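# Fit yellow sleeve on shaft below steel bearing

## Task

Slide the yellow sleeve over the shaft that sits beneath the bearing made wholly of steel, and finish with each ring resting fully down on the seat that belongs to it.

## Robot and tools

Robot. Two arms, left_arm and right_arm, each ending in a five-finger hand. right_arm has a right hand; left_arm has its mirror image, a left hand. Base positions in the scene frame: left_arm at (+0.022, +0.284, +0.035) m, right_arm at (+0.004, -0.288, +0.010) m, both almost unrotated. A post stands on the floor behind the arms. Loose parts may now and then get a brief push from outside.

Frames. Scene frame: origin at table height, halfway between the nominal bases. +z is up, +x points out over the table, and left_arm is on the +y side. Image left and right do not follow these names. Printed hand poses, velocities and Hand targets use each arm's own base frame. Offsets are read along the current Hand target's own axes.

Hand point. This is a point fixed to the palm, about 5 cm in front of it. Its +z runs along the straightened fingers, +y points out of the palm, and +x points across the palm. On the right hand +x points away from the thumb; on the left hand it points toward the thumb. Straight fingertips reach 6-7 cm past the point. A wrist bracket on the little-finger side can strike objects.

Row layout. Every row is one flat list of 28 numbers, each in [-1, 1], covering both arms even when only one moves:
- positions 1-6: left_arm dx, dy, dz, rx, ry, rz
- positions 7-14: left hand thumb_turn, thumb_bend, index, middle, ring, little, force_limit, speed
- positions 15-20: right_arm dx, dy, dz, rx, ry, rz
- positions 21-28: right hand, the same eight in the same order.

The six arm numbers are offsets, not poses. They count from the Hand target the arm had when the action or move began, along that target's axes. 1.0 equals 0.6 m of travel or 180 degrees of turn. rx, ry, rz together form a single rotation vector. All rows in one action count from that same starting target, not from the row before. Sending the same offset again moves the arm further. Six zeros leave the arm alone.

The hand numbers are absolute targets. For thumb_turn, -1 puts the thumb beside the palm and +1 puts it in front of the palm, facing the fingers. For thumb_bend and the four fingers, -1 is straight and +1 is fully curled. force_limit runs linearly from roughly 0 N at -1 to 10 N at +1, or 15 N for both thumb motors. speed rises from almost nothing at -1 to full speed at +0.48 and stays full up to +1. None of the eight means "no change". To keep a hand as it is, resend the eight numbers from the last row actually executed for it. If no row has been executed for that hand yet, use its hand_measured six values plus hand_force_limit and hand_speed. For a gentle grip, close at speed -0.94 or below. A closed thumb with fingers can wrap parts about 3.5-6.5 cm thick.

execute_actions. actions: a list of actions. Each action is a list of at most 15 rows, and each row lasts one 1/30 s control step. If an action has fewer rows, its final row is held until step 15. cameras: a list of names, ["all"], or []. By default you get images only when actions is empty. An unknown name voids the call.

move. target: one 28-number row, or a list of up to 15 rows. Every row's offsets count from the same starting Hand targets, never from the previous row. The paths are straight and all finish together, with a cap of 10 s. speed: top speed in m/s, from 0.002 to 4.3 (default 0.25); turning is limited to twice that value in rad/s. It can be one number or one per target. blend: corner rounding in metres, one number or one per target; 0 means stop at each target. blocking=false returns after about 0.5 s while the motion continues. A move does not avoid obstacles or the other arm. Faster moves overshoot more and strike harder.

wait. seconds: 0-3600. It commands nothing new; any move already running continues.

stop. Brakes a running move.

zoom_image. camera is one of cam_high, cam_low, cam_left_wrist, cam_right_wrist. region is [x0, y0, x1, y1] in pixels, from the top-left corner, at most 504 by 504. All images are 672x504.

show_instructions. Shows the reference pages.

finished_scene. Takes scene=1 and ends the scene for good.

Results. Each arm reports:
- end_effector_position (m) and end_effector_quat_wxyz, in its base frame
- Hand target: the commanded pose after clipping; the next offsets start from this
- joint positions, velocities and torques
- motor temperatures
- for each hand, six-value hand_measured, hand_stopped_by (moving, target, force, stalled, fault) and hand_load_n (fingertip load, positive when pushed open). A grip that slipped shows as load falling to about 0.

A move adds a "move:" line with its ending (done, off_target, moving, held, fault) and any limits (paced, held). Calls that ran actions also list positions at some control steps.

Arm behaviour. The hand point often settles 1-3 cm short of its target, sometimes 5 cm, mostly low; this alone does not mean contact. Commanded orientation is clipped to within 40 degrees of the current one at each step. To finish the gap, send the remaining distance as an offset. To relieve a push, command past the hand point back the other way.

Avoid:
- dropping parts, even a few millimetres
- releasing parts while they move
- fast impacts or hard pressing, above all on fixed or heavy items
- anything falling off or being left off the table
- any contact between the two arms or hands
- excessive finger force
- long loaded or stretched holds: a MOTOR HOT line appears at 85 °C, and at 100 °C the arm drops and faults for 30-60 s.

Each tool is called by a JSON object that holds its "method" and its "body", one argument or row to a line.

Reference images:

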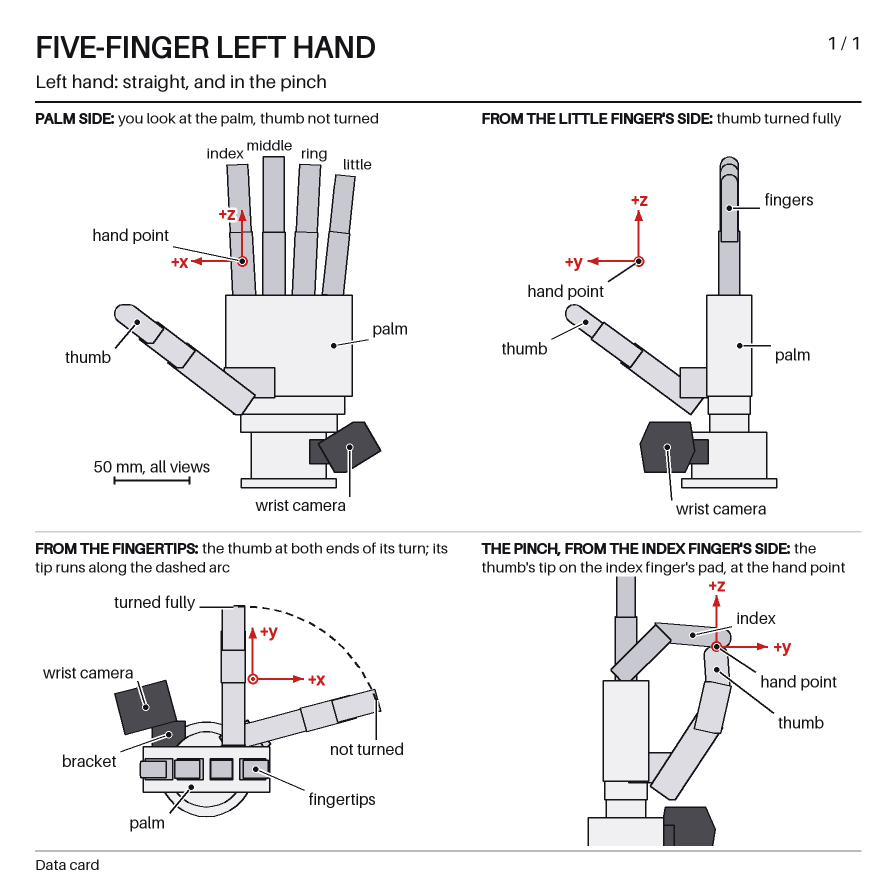

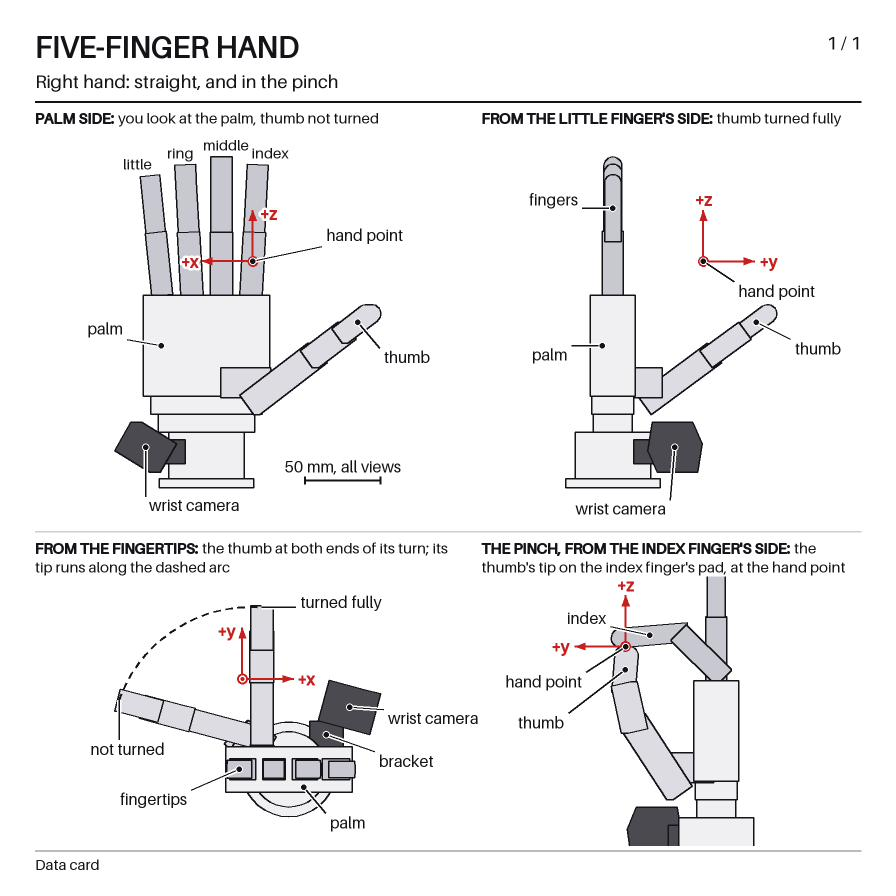

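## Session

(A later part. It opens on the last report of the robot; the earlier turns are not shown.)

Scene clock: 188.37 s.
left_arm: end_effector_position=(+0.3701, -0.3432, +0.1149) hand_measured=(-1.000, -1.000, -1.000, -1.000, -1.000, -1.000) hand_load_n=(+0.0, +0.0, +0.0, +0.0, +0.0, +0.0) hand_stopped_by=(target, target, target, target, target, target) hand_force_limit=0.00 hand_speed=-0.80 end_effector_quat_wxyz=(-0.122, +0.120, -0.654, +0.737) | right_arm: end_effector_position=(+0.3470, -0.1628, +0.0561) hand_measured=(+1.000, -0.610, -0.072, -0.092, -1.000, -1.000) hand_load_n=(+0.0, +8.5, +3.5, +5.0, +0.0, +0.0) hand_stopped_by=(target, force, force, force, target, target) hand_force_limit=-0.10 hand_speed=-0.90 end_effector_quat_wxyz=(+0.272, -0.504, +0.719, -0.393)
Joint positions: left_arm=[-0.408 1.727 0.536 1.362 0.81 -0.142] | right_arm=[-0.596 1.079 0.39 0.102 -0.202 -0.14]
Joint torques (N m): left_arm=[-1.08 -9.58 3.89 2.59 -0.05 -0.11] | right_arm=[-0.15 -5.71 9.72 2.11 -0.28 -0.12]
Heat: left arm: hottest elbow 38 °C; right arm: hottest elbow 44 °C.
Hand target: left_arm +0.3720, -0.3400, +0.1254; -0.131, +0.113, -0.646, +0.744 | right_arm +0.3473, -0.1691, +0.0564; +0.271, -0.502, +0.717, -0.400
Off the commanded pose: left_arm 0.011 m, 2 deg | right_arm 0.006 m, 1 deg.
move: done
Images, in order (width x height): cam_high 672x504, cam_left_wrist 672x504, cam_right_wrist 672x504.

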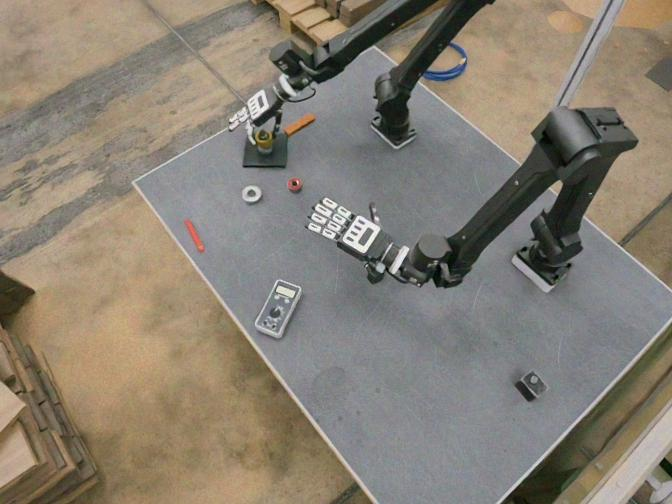

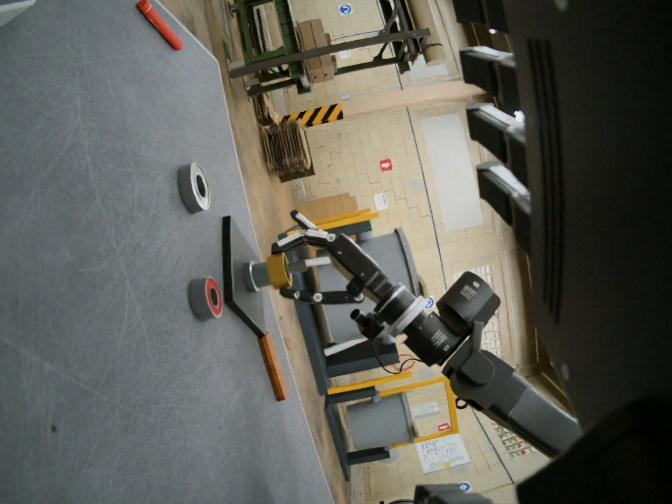

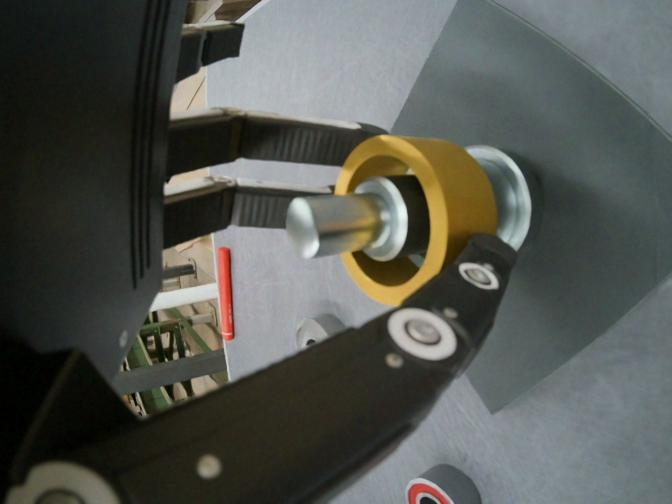

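{"method": "zoom_image", "body": {
  "camera": "cam_left_wrist",
  "region": [236, 244, 316, 304]
}}

Scaled by 6.300 from the camera's image (finer frame: 960x720).

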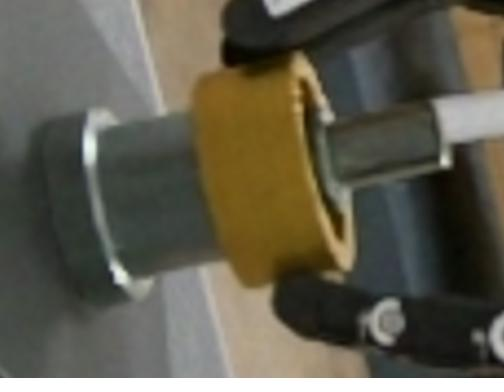

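{"method": "move", "body": {
  "target": [0,0,0,0,0,0,-1,-1,-1,-1,-1,-1,0,-0.8,0.0017,-0.0018,0.0028,0,0,0,1,-0.1,0.2,0.2,-1,-1,-0.1,-0.9],
  "speed": 0.02,
  "cameras": ["cam_left_wrist","cam_high","cam_right_wrist"]
}}

{"method": "zoom_image", "body": {
  "camera": "cam_left_wrist",
  "region": [236, 244, 316, 304]
}}

{"method": "zoom_image", "body": {
  "camera": "cam_right_wrist",
  "region": [320, 120, 450, 310]
}}

Scene clock: 190.70 s.
left_arm: end_effector_position=(+0.3701, -0.3432, +0.1149) hand_measured=(-1.000, -1.000, -1.000, -1.000, -1.000, -1.000) hand_load_n=(-0.5, +0.0, +0.0, +0.0, +0.0, +0.0) hand_stopped_by=(target, target, target, target, target, target) hand_force_limit=0.00 hand_speed=-0.80 end_effector_quat_wxyz=(-0.122, +0.120, -0.654, +0.737) | right_arm: end_effector_position=(+0.3466, -0.1633, +0.0534) hand_measured=(+1.000, -0.610, -0.072, -0.092, -1.000, -1.000) hand_load_n=(+0.0, +9.0, +3.5, +5.0, +0.0, +0.0) hand_stopped_by=(target, force, force, force, target, target) hand_force_limit=-0.10 hand_speed=-0.90 end_effector_quat_wxyz=(+0.271, -0.505, +0.721, -0.391)
Joint positions: left_arm=[-0.408 1.727 0.536 1.362 0.81 -0.142] | right_arm=[-0.599 1.089 0.39 0.105 -0.204 -0.141]
Joint torques (N m): left_arm=[-1.03 -9.58 3.85 2.62 -0.04 -0.12] | right_arm=[-0.44 -6.24 10.17 2.18 -0.27 -0.15]
Heat: left arm: hottest elbow 38 °C; right arm: hottest elbow 44 °C.
Hand target: left_arm +0.3720, -0.3400, +0.1254; -0.131, +0.113, -0.646, +0.744 | right_arm +0.3488, -0.1708, +0.0564; +0.271, -0.502, +0.717, -0.400
Off the commanded pose: left_arm 0.011 m, 2 deg | right_arm 0.008 m, 1 deg.
move: done
Images, in order (width x height): cam_high 672x504, cam_left_wrist 672x504, cam_right_wrist 672x504.

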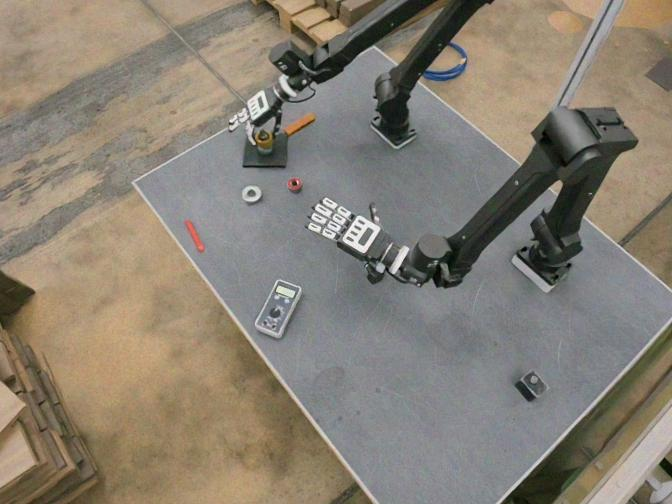

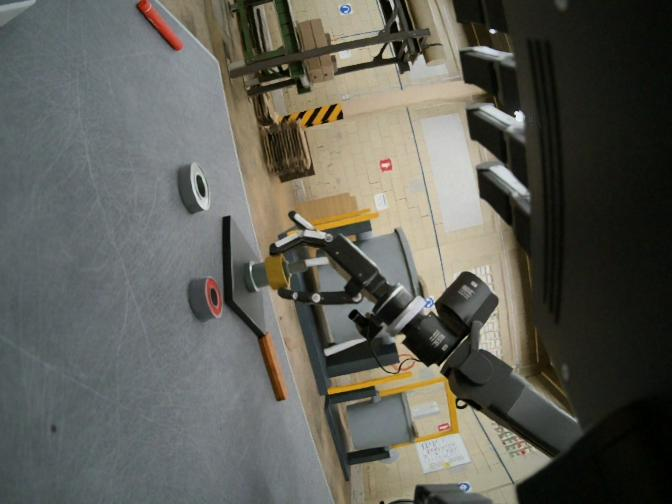

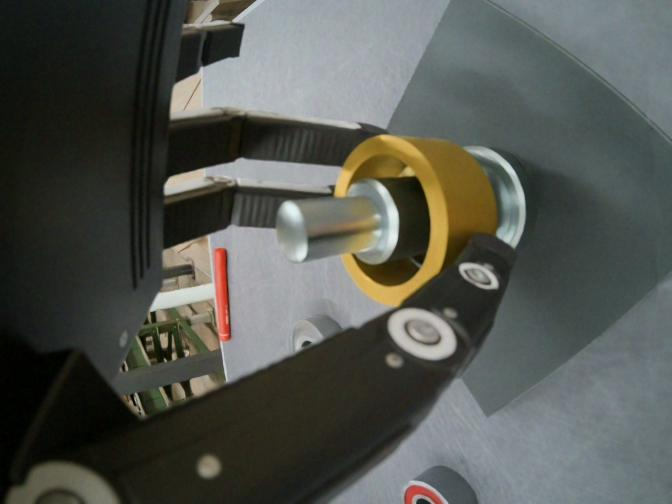

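Scaled by 6.300 from the camera's image (finer frame: 960x720).

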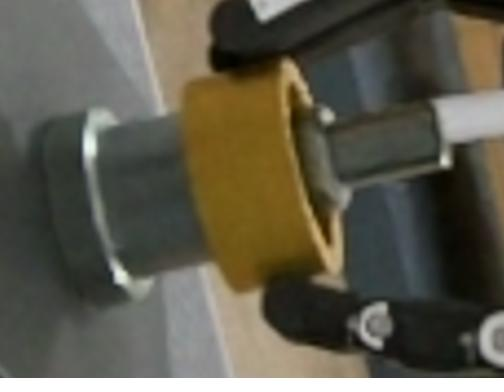

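Scaled by 2.653 from the camera's image (finer frame: 960x720).

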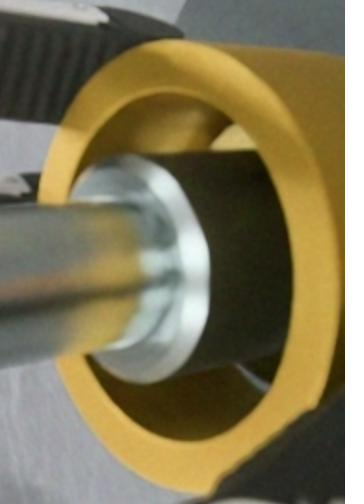

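{"method": "move", "body": {
  "target": [0,0,0,0,0,0,-1,-1,-1,-1,-1,-1,0,-0.8,0,0.0071,0.0045,0,0,0,1,-0.1,0.2,0.2,-1,-1,-0.1,-0.9],
  "speed": 0.02,
  "cameras": ["cam_left_wrist","cam_high","cam_right_wrist"]
}}

{"method": "zoom_image", "body": {
  "camera": "cam_left_wrist",
  "region": [236, 244, 316, 304]
}}

{"method": "zoom_image", "body": {
  "camera": "cam_right_wrist",
  "region": [320, 120, 450, 310]
}}

Scene clock: 191.67 s.
left_arm: end_effector_position=(+0.3701, -0.3432, +0.1149) hand_measured=(-1.000, -1.000, -1.000, -1.000, -1.000, -1.000) hand_load_n=(-0.5, +0.0, +0.0, +0.0, +0.0, +0.0) hand_stopped_by=(target, target, target, target, target, target) hand_force_limit=0.00 hand_speed=-0.80 end_effector_quat_wxyz=(-0.122, +0.120, -0.654, +0.737) | right_arm: end_effector_position=(+0.3471, -0.1634, +0.0486) hand_measured=(+1.000, -0.610, -0.072, -0.092, -1.000, -1.000) hand_load_n=(+0.5, +8.5, +3.5, +5.0, +0.0, +0.0) hand_stopped_by=(target, force, force, force, target, target) hand_force_limit=-0.10 hand_speed=-0.90 end_effector_quat_wxyz=(+0.271, -0.505, +0.721, -0.390)
Joint positions: left_arm=[-0.408 1.727 0.536 1.362 0.81 -0.142] | right_arm=[-0.599 1.106 0.384 0.126 -0.205 -0.141]
Joint torques (N m): left_arm=[-0.97 -9.47 3.9 2.62 -0.05 -0.12] | right_arm=[-0.15 -6.36 9.72 2.14 -0.25 -0.14]
Heat: left arm: hottest elbow 38 °C; right arm: hottest elbow 43 °C.
Hand target: left_arm +0.3720, -0.3400, +0.1254; -0.131, +0.113, -0.646, +0.744 | right_arm +0.3489, -0.1709, +0.0514; +0.271, -0.502, +0.717, -0.400
Off the commanded pose: left_arm 0.011 m, 2 deg | right_arm 0.008 m, 1 deg.
move: done
Images, in order (width x height): cam_high 672x504, cam_left_wrist 672x504, cam_right_wrist 672x504.

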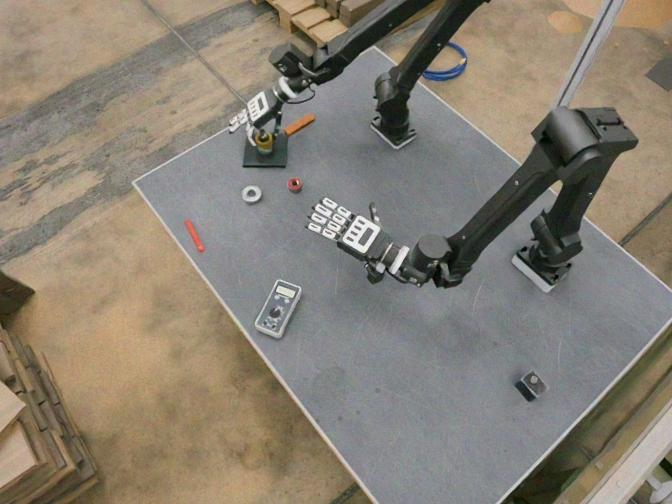

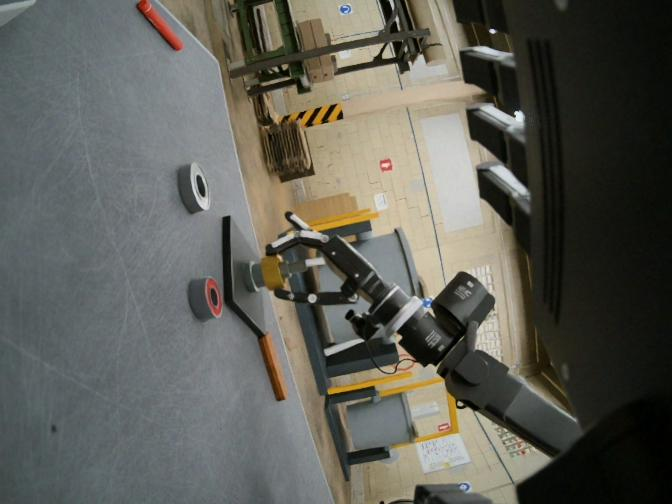

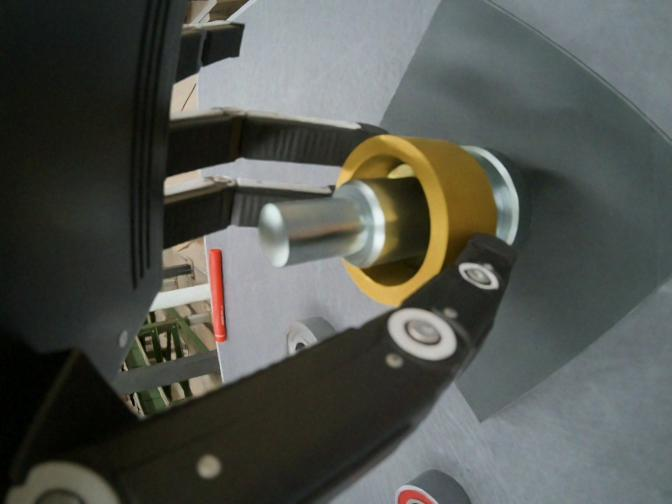

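Scaled by 6.300 from the camera's image (finer frame: 960x720).

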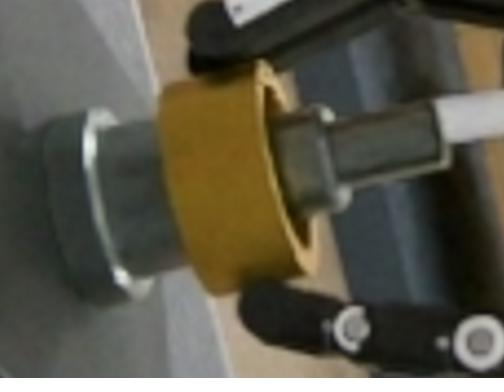

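Scaled by 2.653 from the camera's image (finer frame: 960x720).

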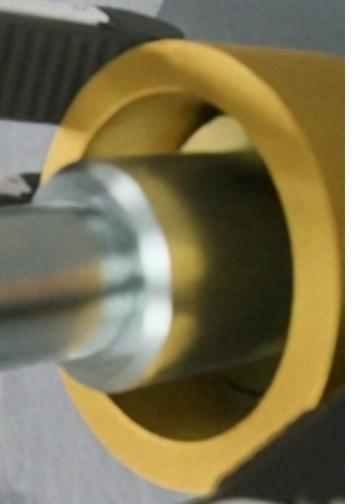

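{"method": "move", "body": {
  "target": [0,0,0,0,0,0,-1,-1,-1,-1,-1,-1,0,-0.8,0,0.0113,0.0071,0,0,0,1,-0.1,0.2,0.2,-1,-1,-0.1,-0.9],
  "speed": 0.02,
  "cameras": ["cam_left_wrist","cam_high","cam_right_wrist"]
}}

{"method": "zoom_image", "body": {
  "camera": "cam_left_wrist",
  "region": [236, 244, 316, 304]
}}

Scene clock: 192.77 s.
left_arm: end_effector_position=(+0.3701, -0.3432, +0.1149) hand_measured=(-1.000, -1.000, -1.000, -1.000, -1.000, -1.000) hand_load_n=(+0.0, +0.0, +0.0, +0.0, +0.0, +0.0) hand_stopped_by=(target, target, target, target, target, target) hand_force_limit=0.00 hand_speed=-0.80 end_effector_quat_wxyz=(-0.122, +0.120, -0.654, +0.737) | right_arm: end_effector_position=(+0.3471, -0.1634, +0.0405) hand_measured=(+1.000, -0.610, -0.072, -0.092, -1.000, -1.000) hand_load_n=(+0.0, +8.5, +3.5, +5.0, +0.0, +0.0) hand_stopped_by=(target, force, force, force, target, target) hand_force_limit=-0.10 hand_speed=-0.90 end_effector_quat_wxyz=(+0.271, -0.505, +0.721, -0.390)
Joint positions: left_arm=[-0.408 1.727 0.536 1.362 0.81 -0.142] | right_arm=[-0.599 1.133 0.373 0.164 -0.205 -0.142]
Joint torques (N m): left_arm=[-0.97 -9.76 3.89 2.56 -0.04 -0.12] | right_arm=[-0.21 -6.53 9.44 2.26 -0.24 -0.15]
Heat: left arm: hottest elbow 38 °C; right arm: hottest elbow 43 °C.
Hand target: left_arm +0.3720, -0.3400, +0.1254; -0.131, +0.113, -0.646, +0.744 | right_arm +0.3487, -0.1709, +0.0433; +0.271, -0.502, +0.717, -0.400
Off the commanded pose: left_arm 0.011 m, 2 deg | right_arm 0.008 m, 1 deg.
move: done
Images, in order (width x height): cam_high 672x504, cam_left_wrist 672x504, cam_right_wrist 672x504.

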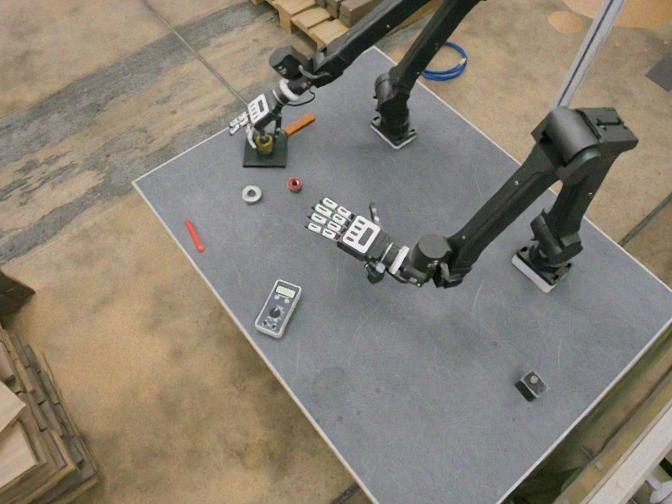

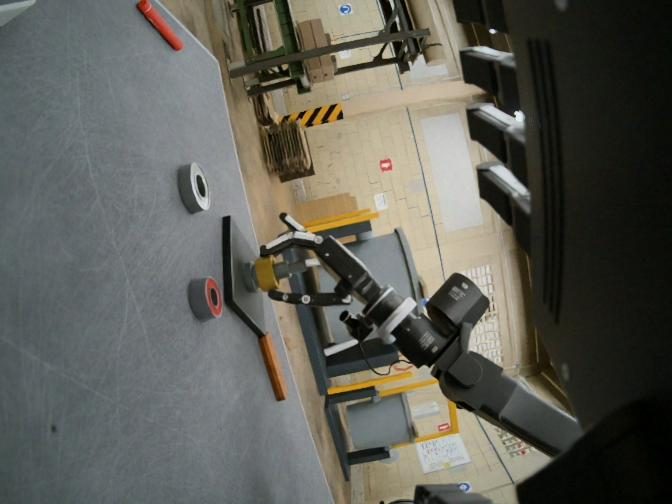

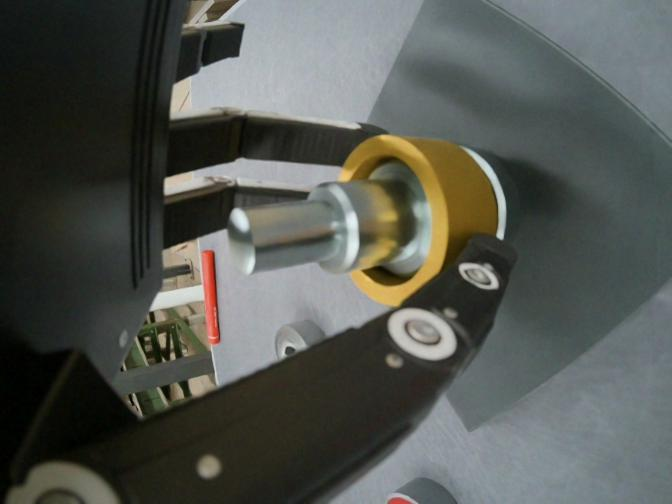

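Scaled by 6.300 from the camera's image (finer frame: 960x720).

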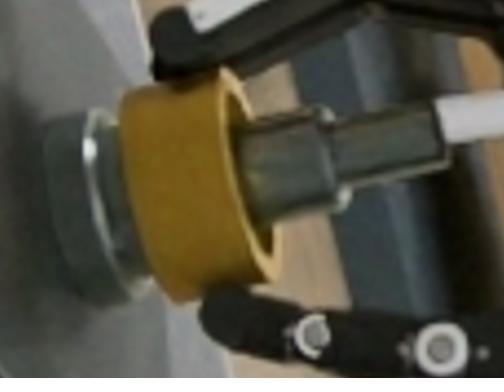

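{"method": "move", "body": {
  "target": [0,0,0,0,0,0,-1,-1,-1,-1,-1,-1,0,-0.8,0,0.0057,0.0036,0,0,0,1,-0.1,0.2,0.2,-1,-1,-0.1,-0.9],
  "speed": 0.02,
  "cameras": ["cam_left_wrist"]
}}

{"method": "zoom_image", "body": {
  "camera": "cam_left_wrist",
  "region": [236, 244, 316, 304]
}}

Scene clock: 193.67 s.
left_arm: end_effector_position=(+0.3701, -0.3432, +0.1149) hand_measured=(-1.000, -1.000, -1.000, -1.000, -1.000, -1.000) hand_load_n=(+0.0, +0.0, -0.5, +0.0, +0.0, +0.0) hand_stopped_by=(target, target, target, target, target, target) hand_force_limit=0.00 hand_speed=-0.80 end_effector_quat_wxyz=(-0.122, +0.120, -0.654, +0.737) | right_arm: end_effector_position=(+0.3472, -0.1633, +0.0366) hand_measured=(+1.000, -0.610, -0.072, -0.092, -1.000, -1.000) hand_load_n=(+0.5, +8.5, +3.5, +5.0, +0.0, +0.0) hand_stopped_by=(target, force, force, force, target, target) hand_force_limit=-0.10 hand_speed=-0.90 end_effector_quat_wxyz=(+0.271, -0.505, +0.721, -0.390)
Joint positions: left_arm=[-0.408 1.727 0.536 1.362 0.81 -0.142] | right_arm=[-0.599 1.147 0.368 0.184 -0.206 -0.142]
Joint torques (N m): left_arm=[-1.14 -9.64 3.89 2.61 -0.04 -0.11] | right_arm=[0.15 -7 9.32 2.14 -0.22 -0.15]
Heat: left arm: hottest elbow 38 °C; right arm: hottest elbow 43 °C.
Hand target: left_arm +0.3720, -0.3400, +0.1254; -0.131, +0.113, -0.646, +0.744 | right_arm +0.3487, -0.1710, +0.0392; +0.271, -0.502, +0.717, -0.400
Off the commanded pose: left_arm 0.011 m, 2 deg | right_arm 0.008 m, 1 deg.
move: done

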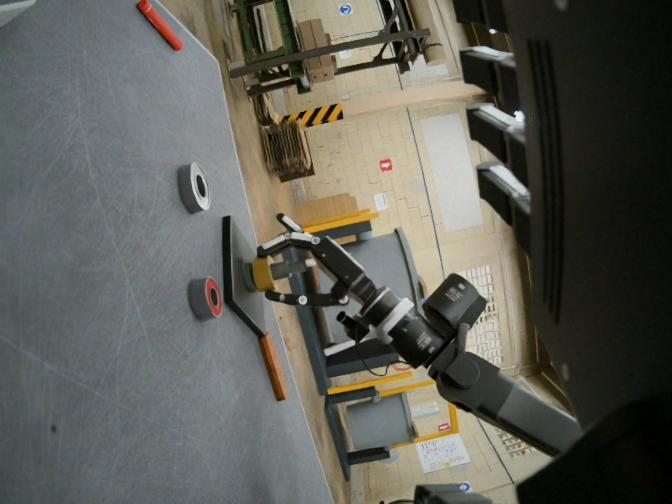

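Scaled by 6.300 from the camera's image (finer frame: 960x720).

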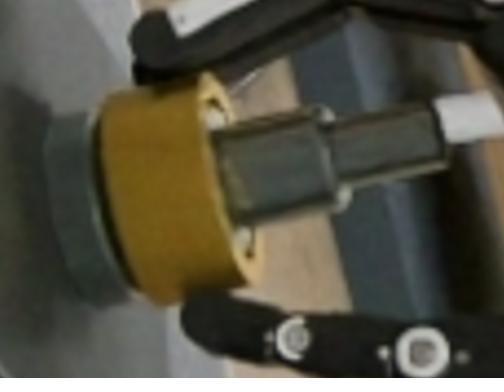

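{"method": "move", "body": {
  "target": [0,0,0,0,0,0,-1,-1,-1,-1,-1,-1,0,-0.8,0,0.0043,0.0027,0,0,0,1,-0.1,0.2,0.2,-1,-1,-0.1,-0.9],
  "speed": 0.02,
  "cameras": ["cam_left_wrist"]
}}

{"method": "zoom_image", "body": {
  "camera": "cam_left_wrist",
  "region": [236, 244, 316, 304]
}}

Scene clock: 194.43 s.
left_arm: end_effector_position=(+0.3701, -0.3432, +0.1149) hand_measured=(-1.000, -1.000, -1.000, -1.000, -1.000, -1.000) hand_load_n=(+0.0, +0.0, +0.0, +0.0, +0.0, +0.0) hand_stopped_by=(target, target, target, target, target, target) hand_force_limit=0.00 hand_speed=-0.80 end_effector_quat_wxyz=(-0.122, +0.120, -0.654, +0.737) | right_arm: end_effector_position=(+0.3479, -0.1636, +0.0347) hand_measured=(+1.000, -0.610, -0.072, -0.092, -1.000, -1.000) hand_load_n=(+0.5, +9.0, +3.5, +5.0, +0.0, +0.0) hand_stopped_by=(target, force, force, force, target, target) hand_force_limit=-0.10 hand_speed=-0.90 end_effector_quat_wxyz=(+0.272, -0.505, +0.720, -0.391)
Joint positions: left_arm=[-0.408 1.727 0.536 1.362 0.81 -0.142] | right_arm=[-0.599 1.156 0.365 0.199 -0.206 -0.142]
Joint torques (N m): left_arm=[-1.03 -9.82 3.89 2.62 -0.03 -0.12] | right_arm=[-0.44 -6.59 9.06 2.18 -0.22 -0.14]
Heat: left arm: hottest elbow 38 °C; right arm: hottest elbow 43 °C.
Hand target: left_arm +0.3720, -0.3400, +0.1254; -0.131, +0.113, -0.646, +0.744 | right_arm +0.3487, -0.1709, +0.0362; +0.271, -0.502, +0.717, -0.400
Off the commanded pose: left_arm 0.011 m, 2 deg | right_arm 0.008 m, 1 deg.
move: done

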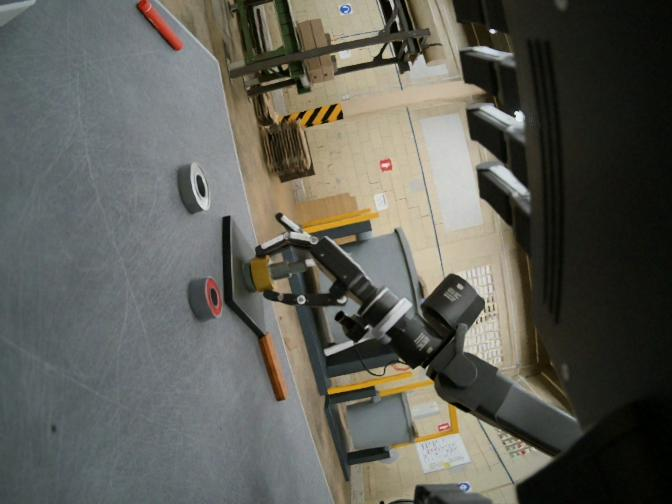

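Scaled by 6.300 from the camera's image (finer frame: 960x720).

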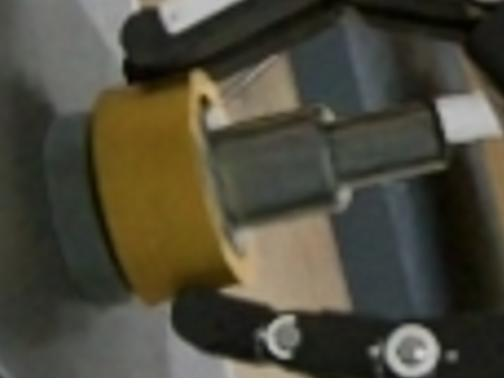

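{"method": "move", "body": {
  "target": [0,0,0,0,0,0,-1,-1,-1,-1,-1,-1,0,-0.8,0,0.0021,0.0013,0,0,0,1,-0.1,0.2,0.2,-1,-1,-0.1,-0.9],
  "speed": 0.02,
  "cameras": ["cam_left_wrist","cam_right_wrist"]
}}

{"method": "zoom_image", "body": {
  "camera": "cam_right_wrist",
  "region": [320, 100, 560, 320]
}}

Scene clock: 195.17 s.
left_arm: end_effector_position=(+0.3701, -0.3432, +0.1149) hand_measured=(-1.000, -1.000, -1.000, -1.000, -1.000, -1.000) hand_load_n=(-0.5, +0.0, +0.0, +0.0, +0.0, +0.0) hand_stopped_by=(target, target, target, target, target, target) hand_force_limit=0.00 hand_speed=-0.80 end_effector_quat_wxyz=(-0.122, +0.120, -0.654, +0.737) | right_arm: end_effector_position=(+0.3481, -0.1639, +0.0343) hand_measured=(+1.000, -0.610, -0.072, -0.092, -1.000, -1.000) hand_load_n=(+0.5, +9.0, +3.0, +4.5, +0.0, +0.0) hand_stopped_by=(target, force, force, force, target, target) hand_force_limit=-0.10 hand_speed=-0.90 end_effector_quat_wxyz=(+0.272, -0.505, +0.719, -0.392)
Joint positions: left_arm=[-0.408 1.727 0.536 1.362 0.81 -0.142] | right_arm=[-0.599 1.159 0.363 0.206 -0.207 -0.142]
Joint torques (N m): left_arm=[-1.08 -9.88 3.84 2.67 -0.05 -0.11] | right_arm=[-0.21 -6.89 9.1 2.17 -0.19 -0.16]
Heat: left arm: hottest elbow 38 °C; right arm: hottest elbow 43 °C.
Hand target: left_arm +0.3720, -0.3400, +0.1254; -0.131, +0.113, -0.646, +0.744 | right_arm +0.3486, -0.1710, +0.0346; +0.271, -0.502, +0.717, -0.400
Off the commanded pose: left_arm 0.011 m, 2 deg | right_arm 0.007 m, 1 deg.
move: done

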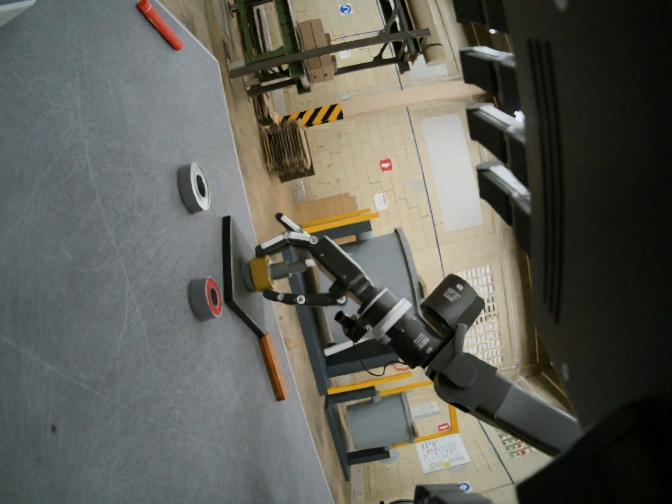

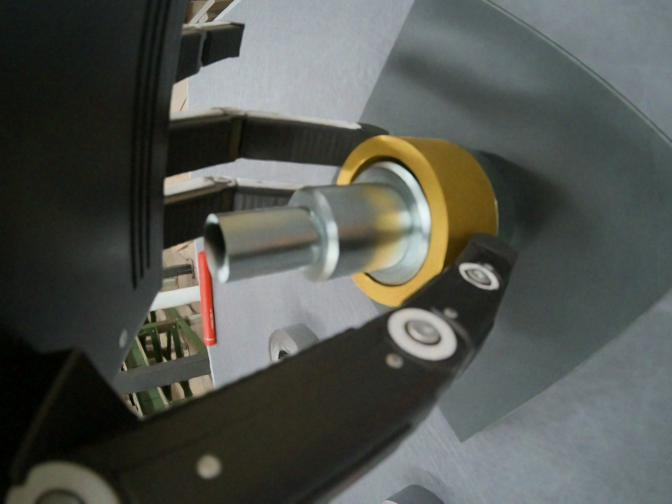

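Scaled by 2.100 from the camera's image (finer frame: 960x720).

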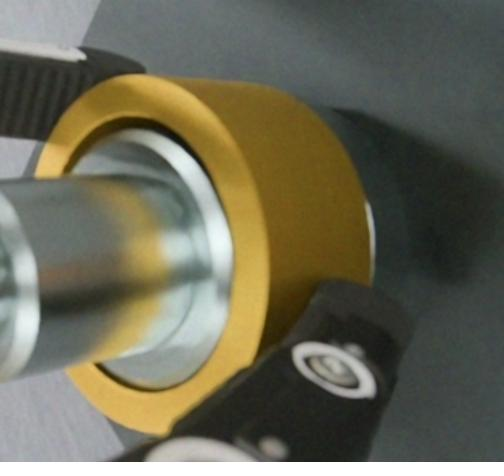

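{"method": "move", "body": {
  "target": [0,0,0,0,0,0,-1,-1,-1,-1,-1,-1,0,-0.8,0,0,0,0,0,0,1,-0.85,-0.5,-0.5,-1,-1,-0.1,-0.8],
  "cameras": ["cam_left_wrist","cam_right_wrist"]
}}

{"method": "zoom_image", "body": {
  "camera": "cam_right_wrist",
  "region": [320, 100, 560, 320]
}}

{"method": "zoom_image", "body": {
  "camera": "cam_left_wrist",
  "region": [220, 190, 370, 320]
}}

Scene clock: 196.67 s.
left_arm: end_effector_position=(+0.3701, -0.3432, +0.1149) hand_measured=(-1.000, -1.000, -1.000, -1.000, -1.000, -1.000) hand_load_n=(+0.0, +0.0, +0.0, +0.0, +0.0, +0.0) hand_stopped_by=(target, target, target, target, target, target) hand_force_limit=0.00 hand_speed=-0.80 end_effector_quat_wxyz=(-0.122, +0.120, -0.654, +0.737) | right_arm: end_effector_position=(+0.3485, -0.1643, +0.0346) hand_measured=(+1.000, -0.850, -0.500, -0.500, -1.000, -1.000) hand_load_n=(+0.0, +0.0, +0.0, +0.0, +0.0, +0.0) hand_stopped_by=(target, target, target, target, target, target) hand_force_limit=-0.10 hand_speed=-0.80 end_effector_quat_wxyz=(+0.273, -0.504, +0.718, -0.394)
Joint positions: left_arm=[-0.408 1.727 0.536 1.362 0.81 -0.142] | right_arm=[-0.599 1.159 0.362 0.212 -0.207 -0.142]
Joint torques (N m): left_arm=[-0.97 -9.76 3.89 2.61 -0.04 -0.11] | right_arm=[-0.21 -6.48 9.17 1.98 -0.22 -0.15]
Heat: left arm: hottest elbow 38 °C; right arm: hottest elbow 43 °C.
Hand target: left_arm +0.3720, -0.3400, +0.1254; -0.131, +0.113, -0.646, +0.744 | right_arm +0.3488, -0.1711, +0.0348; +0.271, -0.502, +0.717, -0.400
Off the commanded pose: left_arm 0.011 m, 2 deg | right_arm 0.007 m, 1 deg.
move: done

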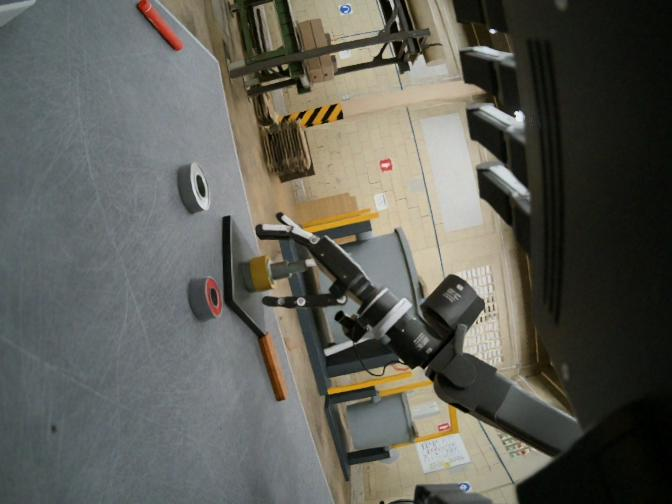

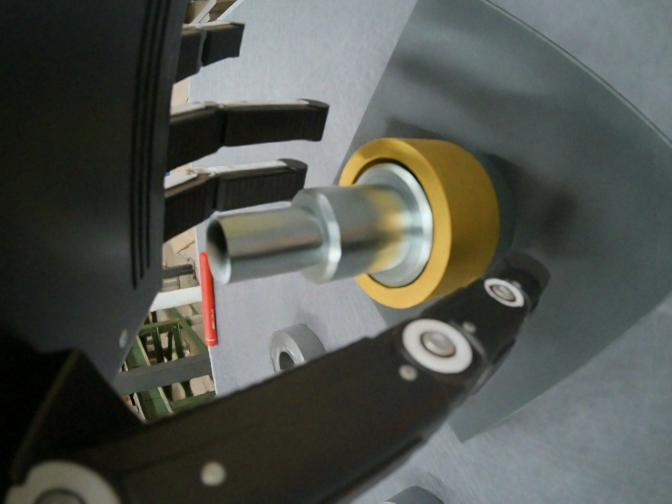

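Scaled by 2.100 from the camera's image (finer frame: 960x720).

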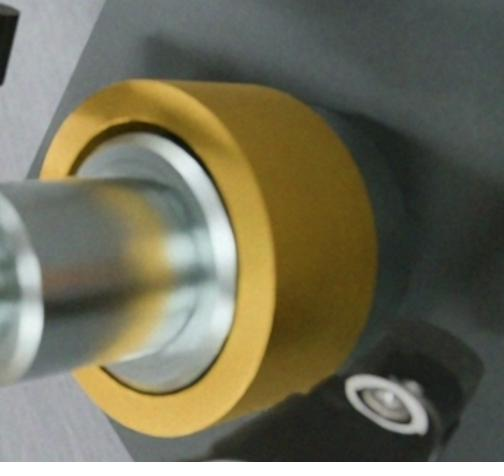

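Scaled by 3.360 from the camera's image (finer frame: 960x720).

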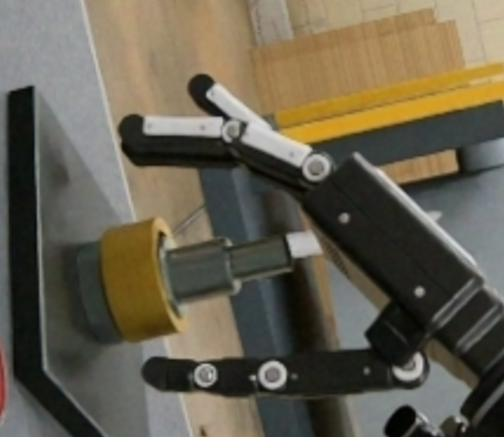

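{"method": "move", "body": {
  "target": [
    [0,0,0,0,0,0,-1,-1,-1,-1,-1,-1,0,-0.8,0,-0.053,-0.0097,0,0,0,1,-0.85,-0.5,-0.5,-1,-1,-0.1,-0.8],
    [0,0,0,0,0,0,-1,-1,-1,-1,-1,-1,0,-0.8,0,-0.1077,-0.048,0,0,0,1,-0.85,-0.5,-0.5,-1,-1,-0.1,-0.8]
  ],
  "speed": 0.05,
  "blend": 0.01,
  "cameras": ["cam_left_wrist","cam_right_wrist"]
}}

Scene clock: 200.47 s.
left_arm: end_effector_position=(+0.3701, -0.3432, +0.1149) hand_measured=(-1.000, -1.000, -1.000, -1.000, -1.000, -1.000) hand_load_n=(+0.0, +0.0, +0.0, +0.0, +0.0, +0.0) hand_stopped_by=(target, target, target, target, target, target) hand_force_limit=0.00 hand_speed=-0.80 end_effector_quat_wxyz=(-0.122, +0.120, -0.654, +0.737) | right_arm: end_effector_position=(+0.3428, -0.1617, +0.0778) hand_measured=(+1.000, -0.850, -0.500, -0.500, -1.000, -1.000) hand_load_n=(+0.0, +0.0, +0.0, +0.0, +0.0, +0.0) hand_stopped_by=(target, target, target, target, target, target) hand_force_limit=-0.10 hand_speed=-0.80 end_effector_quat_wxyz=(+0.264, -0.507, +0.728, -0.378)
Joint positions: left_arm=[-0.408 1.727 0.536 1.362 0.81 -0.142] | right_arm=[-0.599 1.014 0.445 -0.058 -0.201 -0.142]
Joint torques (N m): left_arm=[-0.97 -9.58 3.88 2.61 -0.06 -0.12] | right_arm=[0.91 -7.59 14.93 1.03 -0.07 -0.08]
Heat: left arm: hottest elbow 38 °C; right arm: hottest elbow 43 °C.
Hand target: left_arm +0.3720, -0.3400, +0.1254; -0.131, +0.113, -0.646, +0.744 | right_arm +0.3585, -0.1737, +0.1048; +0.271, -0.502, +0.717, -0.400
Off the commanded pose: left_arm 0.011 m, 2 deg | right_arm 0.033 m, 3 deg.
move: off_target (right_arm)

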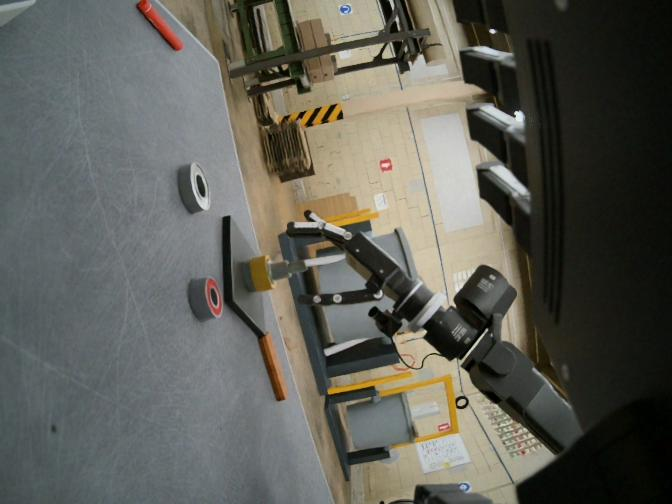

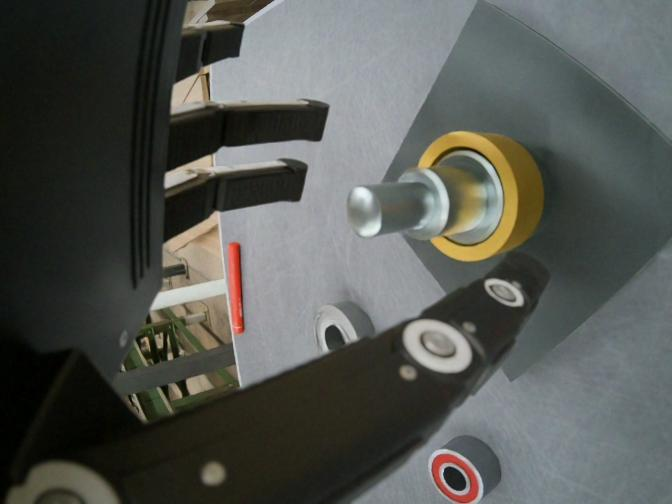

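{"method": "move", "body": {
  "target": [
    [0,0,0,0,0,0,-1,-1,-1,-1,-1,-1,0,-0.8,0,-0.0706,-0.0443,0,0,0,1,-0.85,-0.5,-0.5,-1,-1,-0.1,-0.8],
    [0,0,0,0,0,0,-1,-1,-1,-1,-1,-1,0,-0.8,-0.25,-0.1194,0.0333,0,0,0,1,-0.85,-0.5,-0.5,-1,-1,-0.1,-0.8]
  ],
  "speed": [0.07,0.12],
  "blend": 0.01,
  "cameras": ["cam_left_wrist","cam_right_wrist","cam_high"]
}}

Scene clock: 203.70 s.
left_arm: end_effector_position=(+0.3701, -0.3432, +0.1149) hand_measured=(-1.000, -1.000, -1.000, -1.000, -1.000, -1.000) hand_load_n=(+0.0, +0.0, +0.0, +0.0, +0.0, +0.0) hand_stopped_by=(target, target, target, target, target, target) hand_force_limit=0.00 hand_speed=-0.80 end_effector_quat_wxyz=(-0.122, +0.120, -0.654, +0.737) | right_arm: end_effector_position=(+0.4370, -0.0533, +0.1258) hand_measured=(+1.000, -0.850, -0.500, -0.500, -1.000, -1.000) hand_load_n=(+0.0, +0.0, +0.0, +0.0, +0.0, +0.0) hand_stopped_by=(target, target, target, target, target, target) hand_force_limit=-0.10 hand_speed=-0.80 end_effector_quat_wxyz=(+0.248, -0.514, +0.725, -0.384)
Joint positions: left_arm=[-0.408 1.727 0.536 1.362 0.81 -0.142] | right_arm=[-0.107 1.102 0.652 -0.189 0.222 0.119]
Joint torques (N m): left_arm=[-1.03 -9.7 3.85 2.58 -0.04 -0.11] | right_arm=[1.79 -8.12 15.92 1.87 0.12 0.02]
Heat: left arm: hottest elbow 38 °C; right arm: hottest elbow 44 °C.
Hand target: left_arm +0.3720, -0.3400, +0.1254; -0.131, +0.113, -0.646, +0.744 | right_arm +0.4628, -0.0518, +0.1528; +0.271, -0.502, +0.717, -0.400
Off the commanded pose: left_arm 0.011 m, 2 deg | right_arm 0.037 m, 4 deg.
move: off_target (right_arm)
Images, in order (width x height): cam_high 672x504, cam_left_wrist 672x504, cam_right_wrist 672x504.

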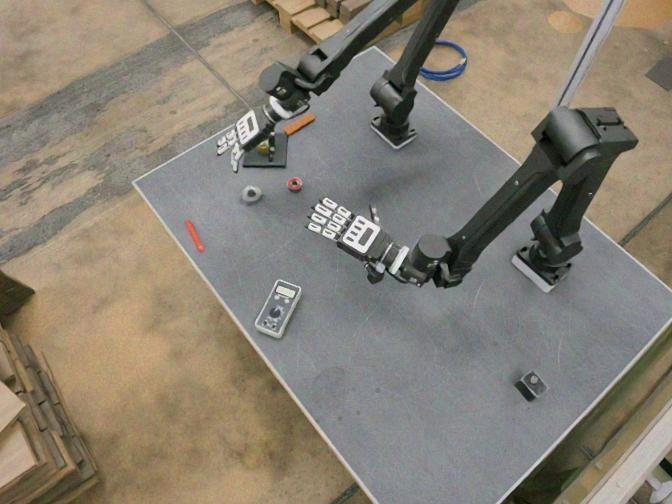

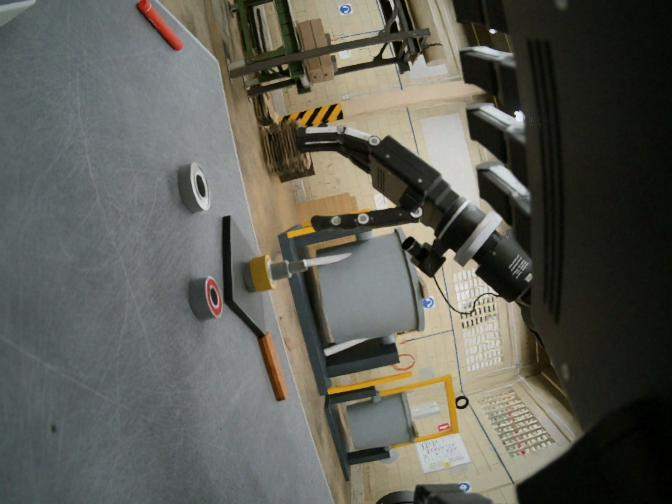

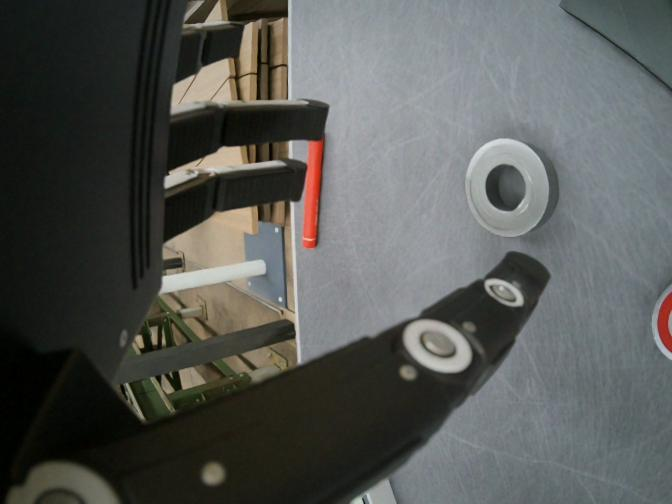

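{"method": "move", "body": {
  "target": [0,0,0,0,0,0,-1,-1,-1,-1,-1,-1,0,-0.8,-0.0133,0.1165,0.081,0,0,0,1,-0.85,-0.5,-0.5,-1,-1,-0.1,-0.8],
  "speed": 0.08,
  "cameras": ["cam_left_wrist","cam_right_wrist"]
}}

Scene clock: 205.67 s.
left_arm: end_effector_position=(+0.3701, -0.3432, +0.1149) hand_measured=(-1.000, -1.000, -1.000, -1.000, -1.000, -1.000) hand_load_n=(+0.0, +0.0, +0.0, +0.0, +0.0, +0.0) hand_stopped_by=(target, target, target, target, target, target) hand_force_limit=0.00 hand_speed=-0.80 end_effector_quat_wxyz=(-0.122, +0.120, -0.654, +0.737) | right_arm: end_effector_position=(+0.4655, -0.0533, +0.0687) hand_measured=(+1.000, -0.850, -0.500, -0.500, -1.000, -1.000) hand_load_n=(+0.0, +0.0, +0.0, +0.0, +0.0, +0.0) hand_stopped_by=(target, target, target, target, target, target) hand_force_limit=-0.10 hand_speed=-0.80 end_effector_quat_wxyz=(+0.264, -0.503, +0.719, -0.401)
Joint positions: left_arm=[-0.408 1.727 0.536 1.362 0.81 -0.142] | right_arm=[-0.095 1.29 0.586 0.116 0.237 0.129]
Joint torques (N m): left_arm=[-0.85 -9.58 3.89 2.59 -0.04 -0.13] | right_arm=[2.2 -9.64 9.51 2.04 0.17 0.03]
Heat: left arm: hottest elbow 38 °C; right arm: hottest elbow 44 °C.
Hand target: left_arm +0.3720, -0.3400, +0.1254; -0.131, +0.113, -0.646, +0.744 | right_arm +0.4689, -0.0467, +0.0677; +0.271, -0.502, +0.717, -0.400
Off the commanded pose: left_arm 0.011 m, 2 deg | right_arm 0.007 m, 1 deg.
move: done

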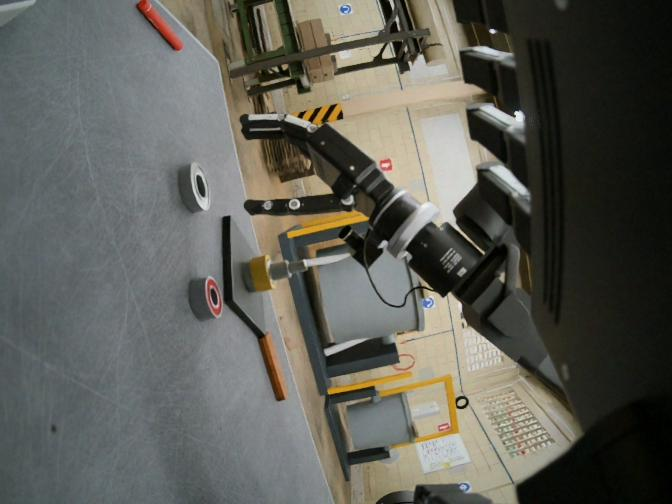

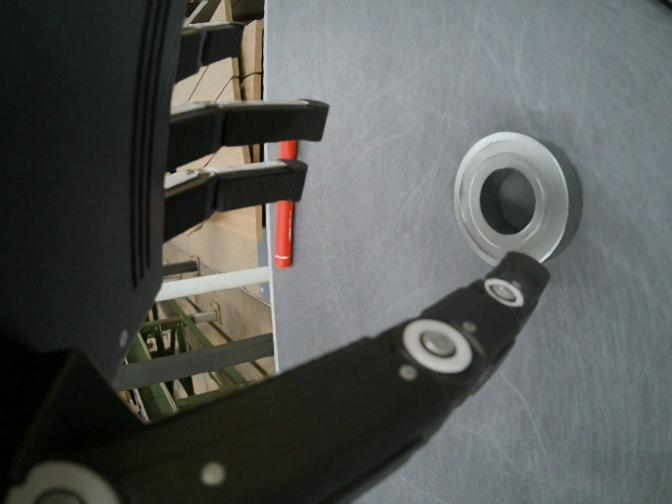

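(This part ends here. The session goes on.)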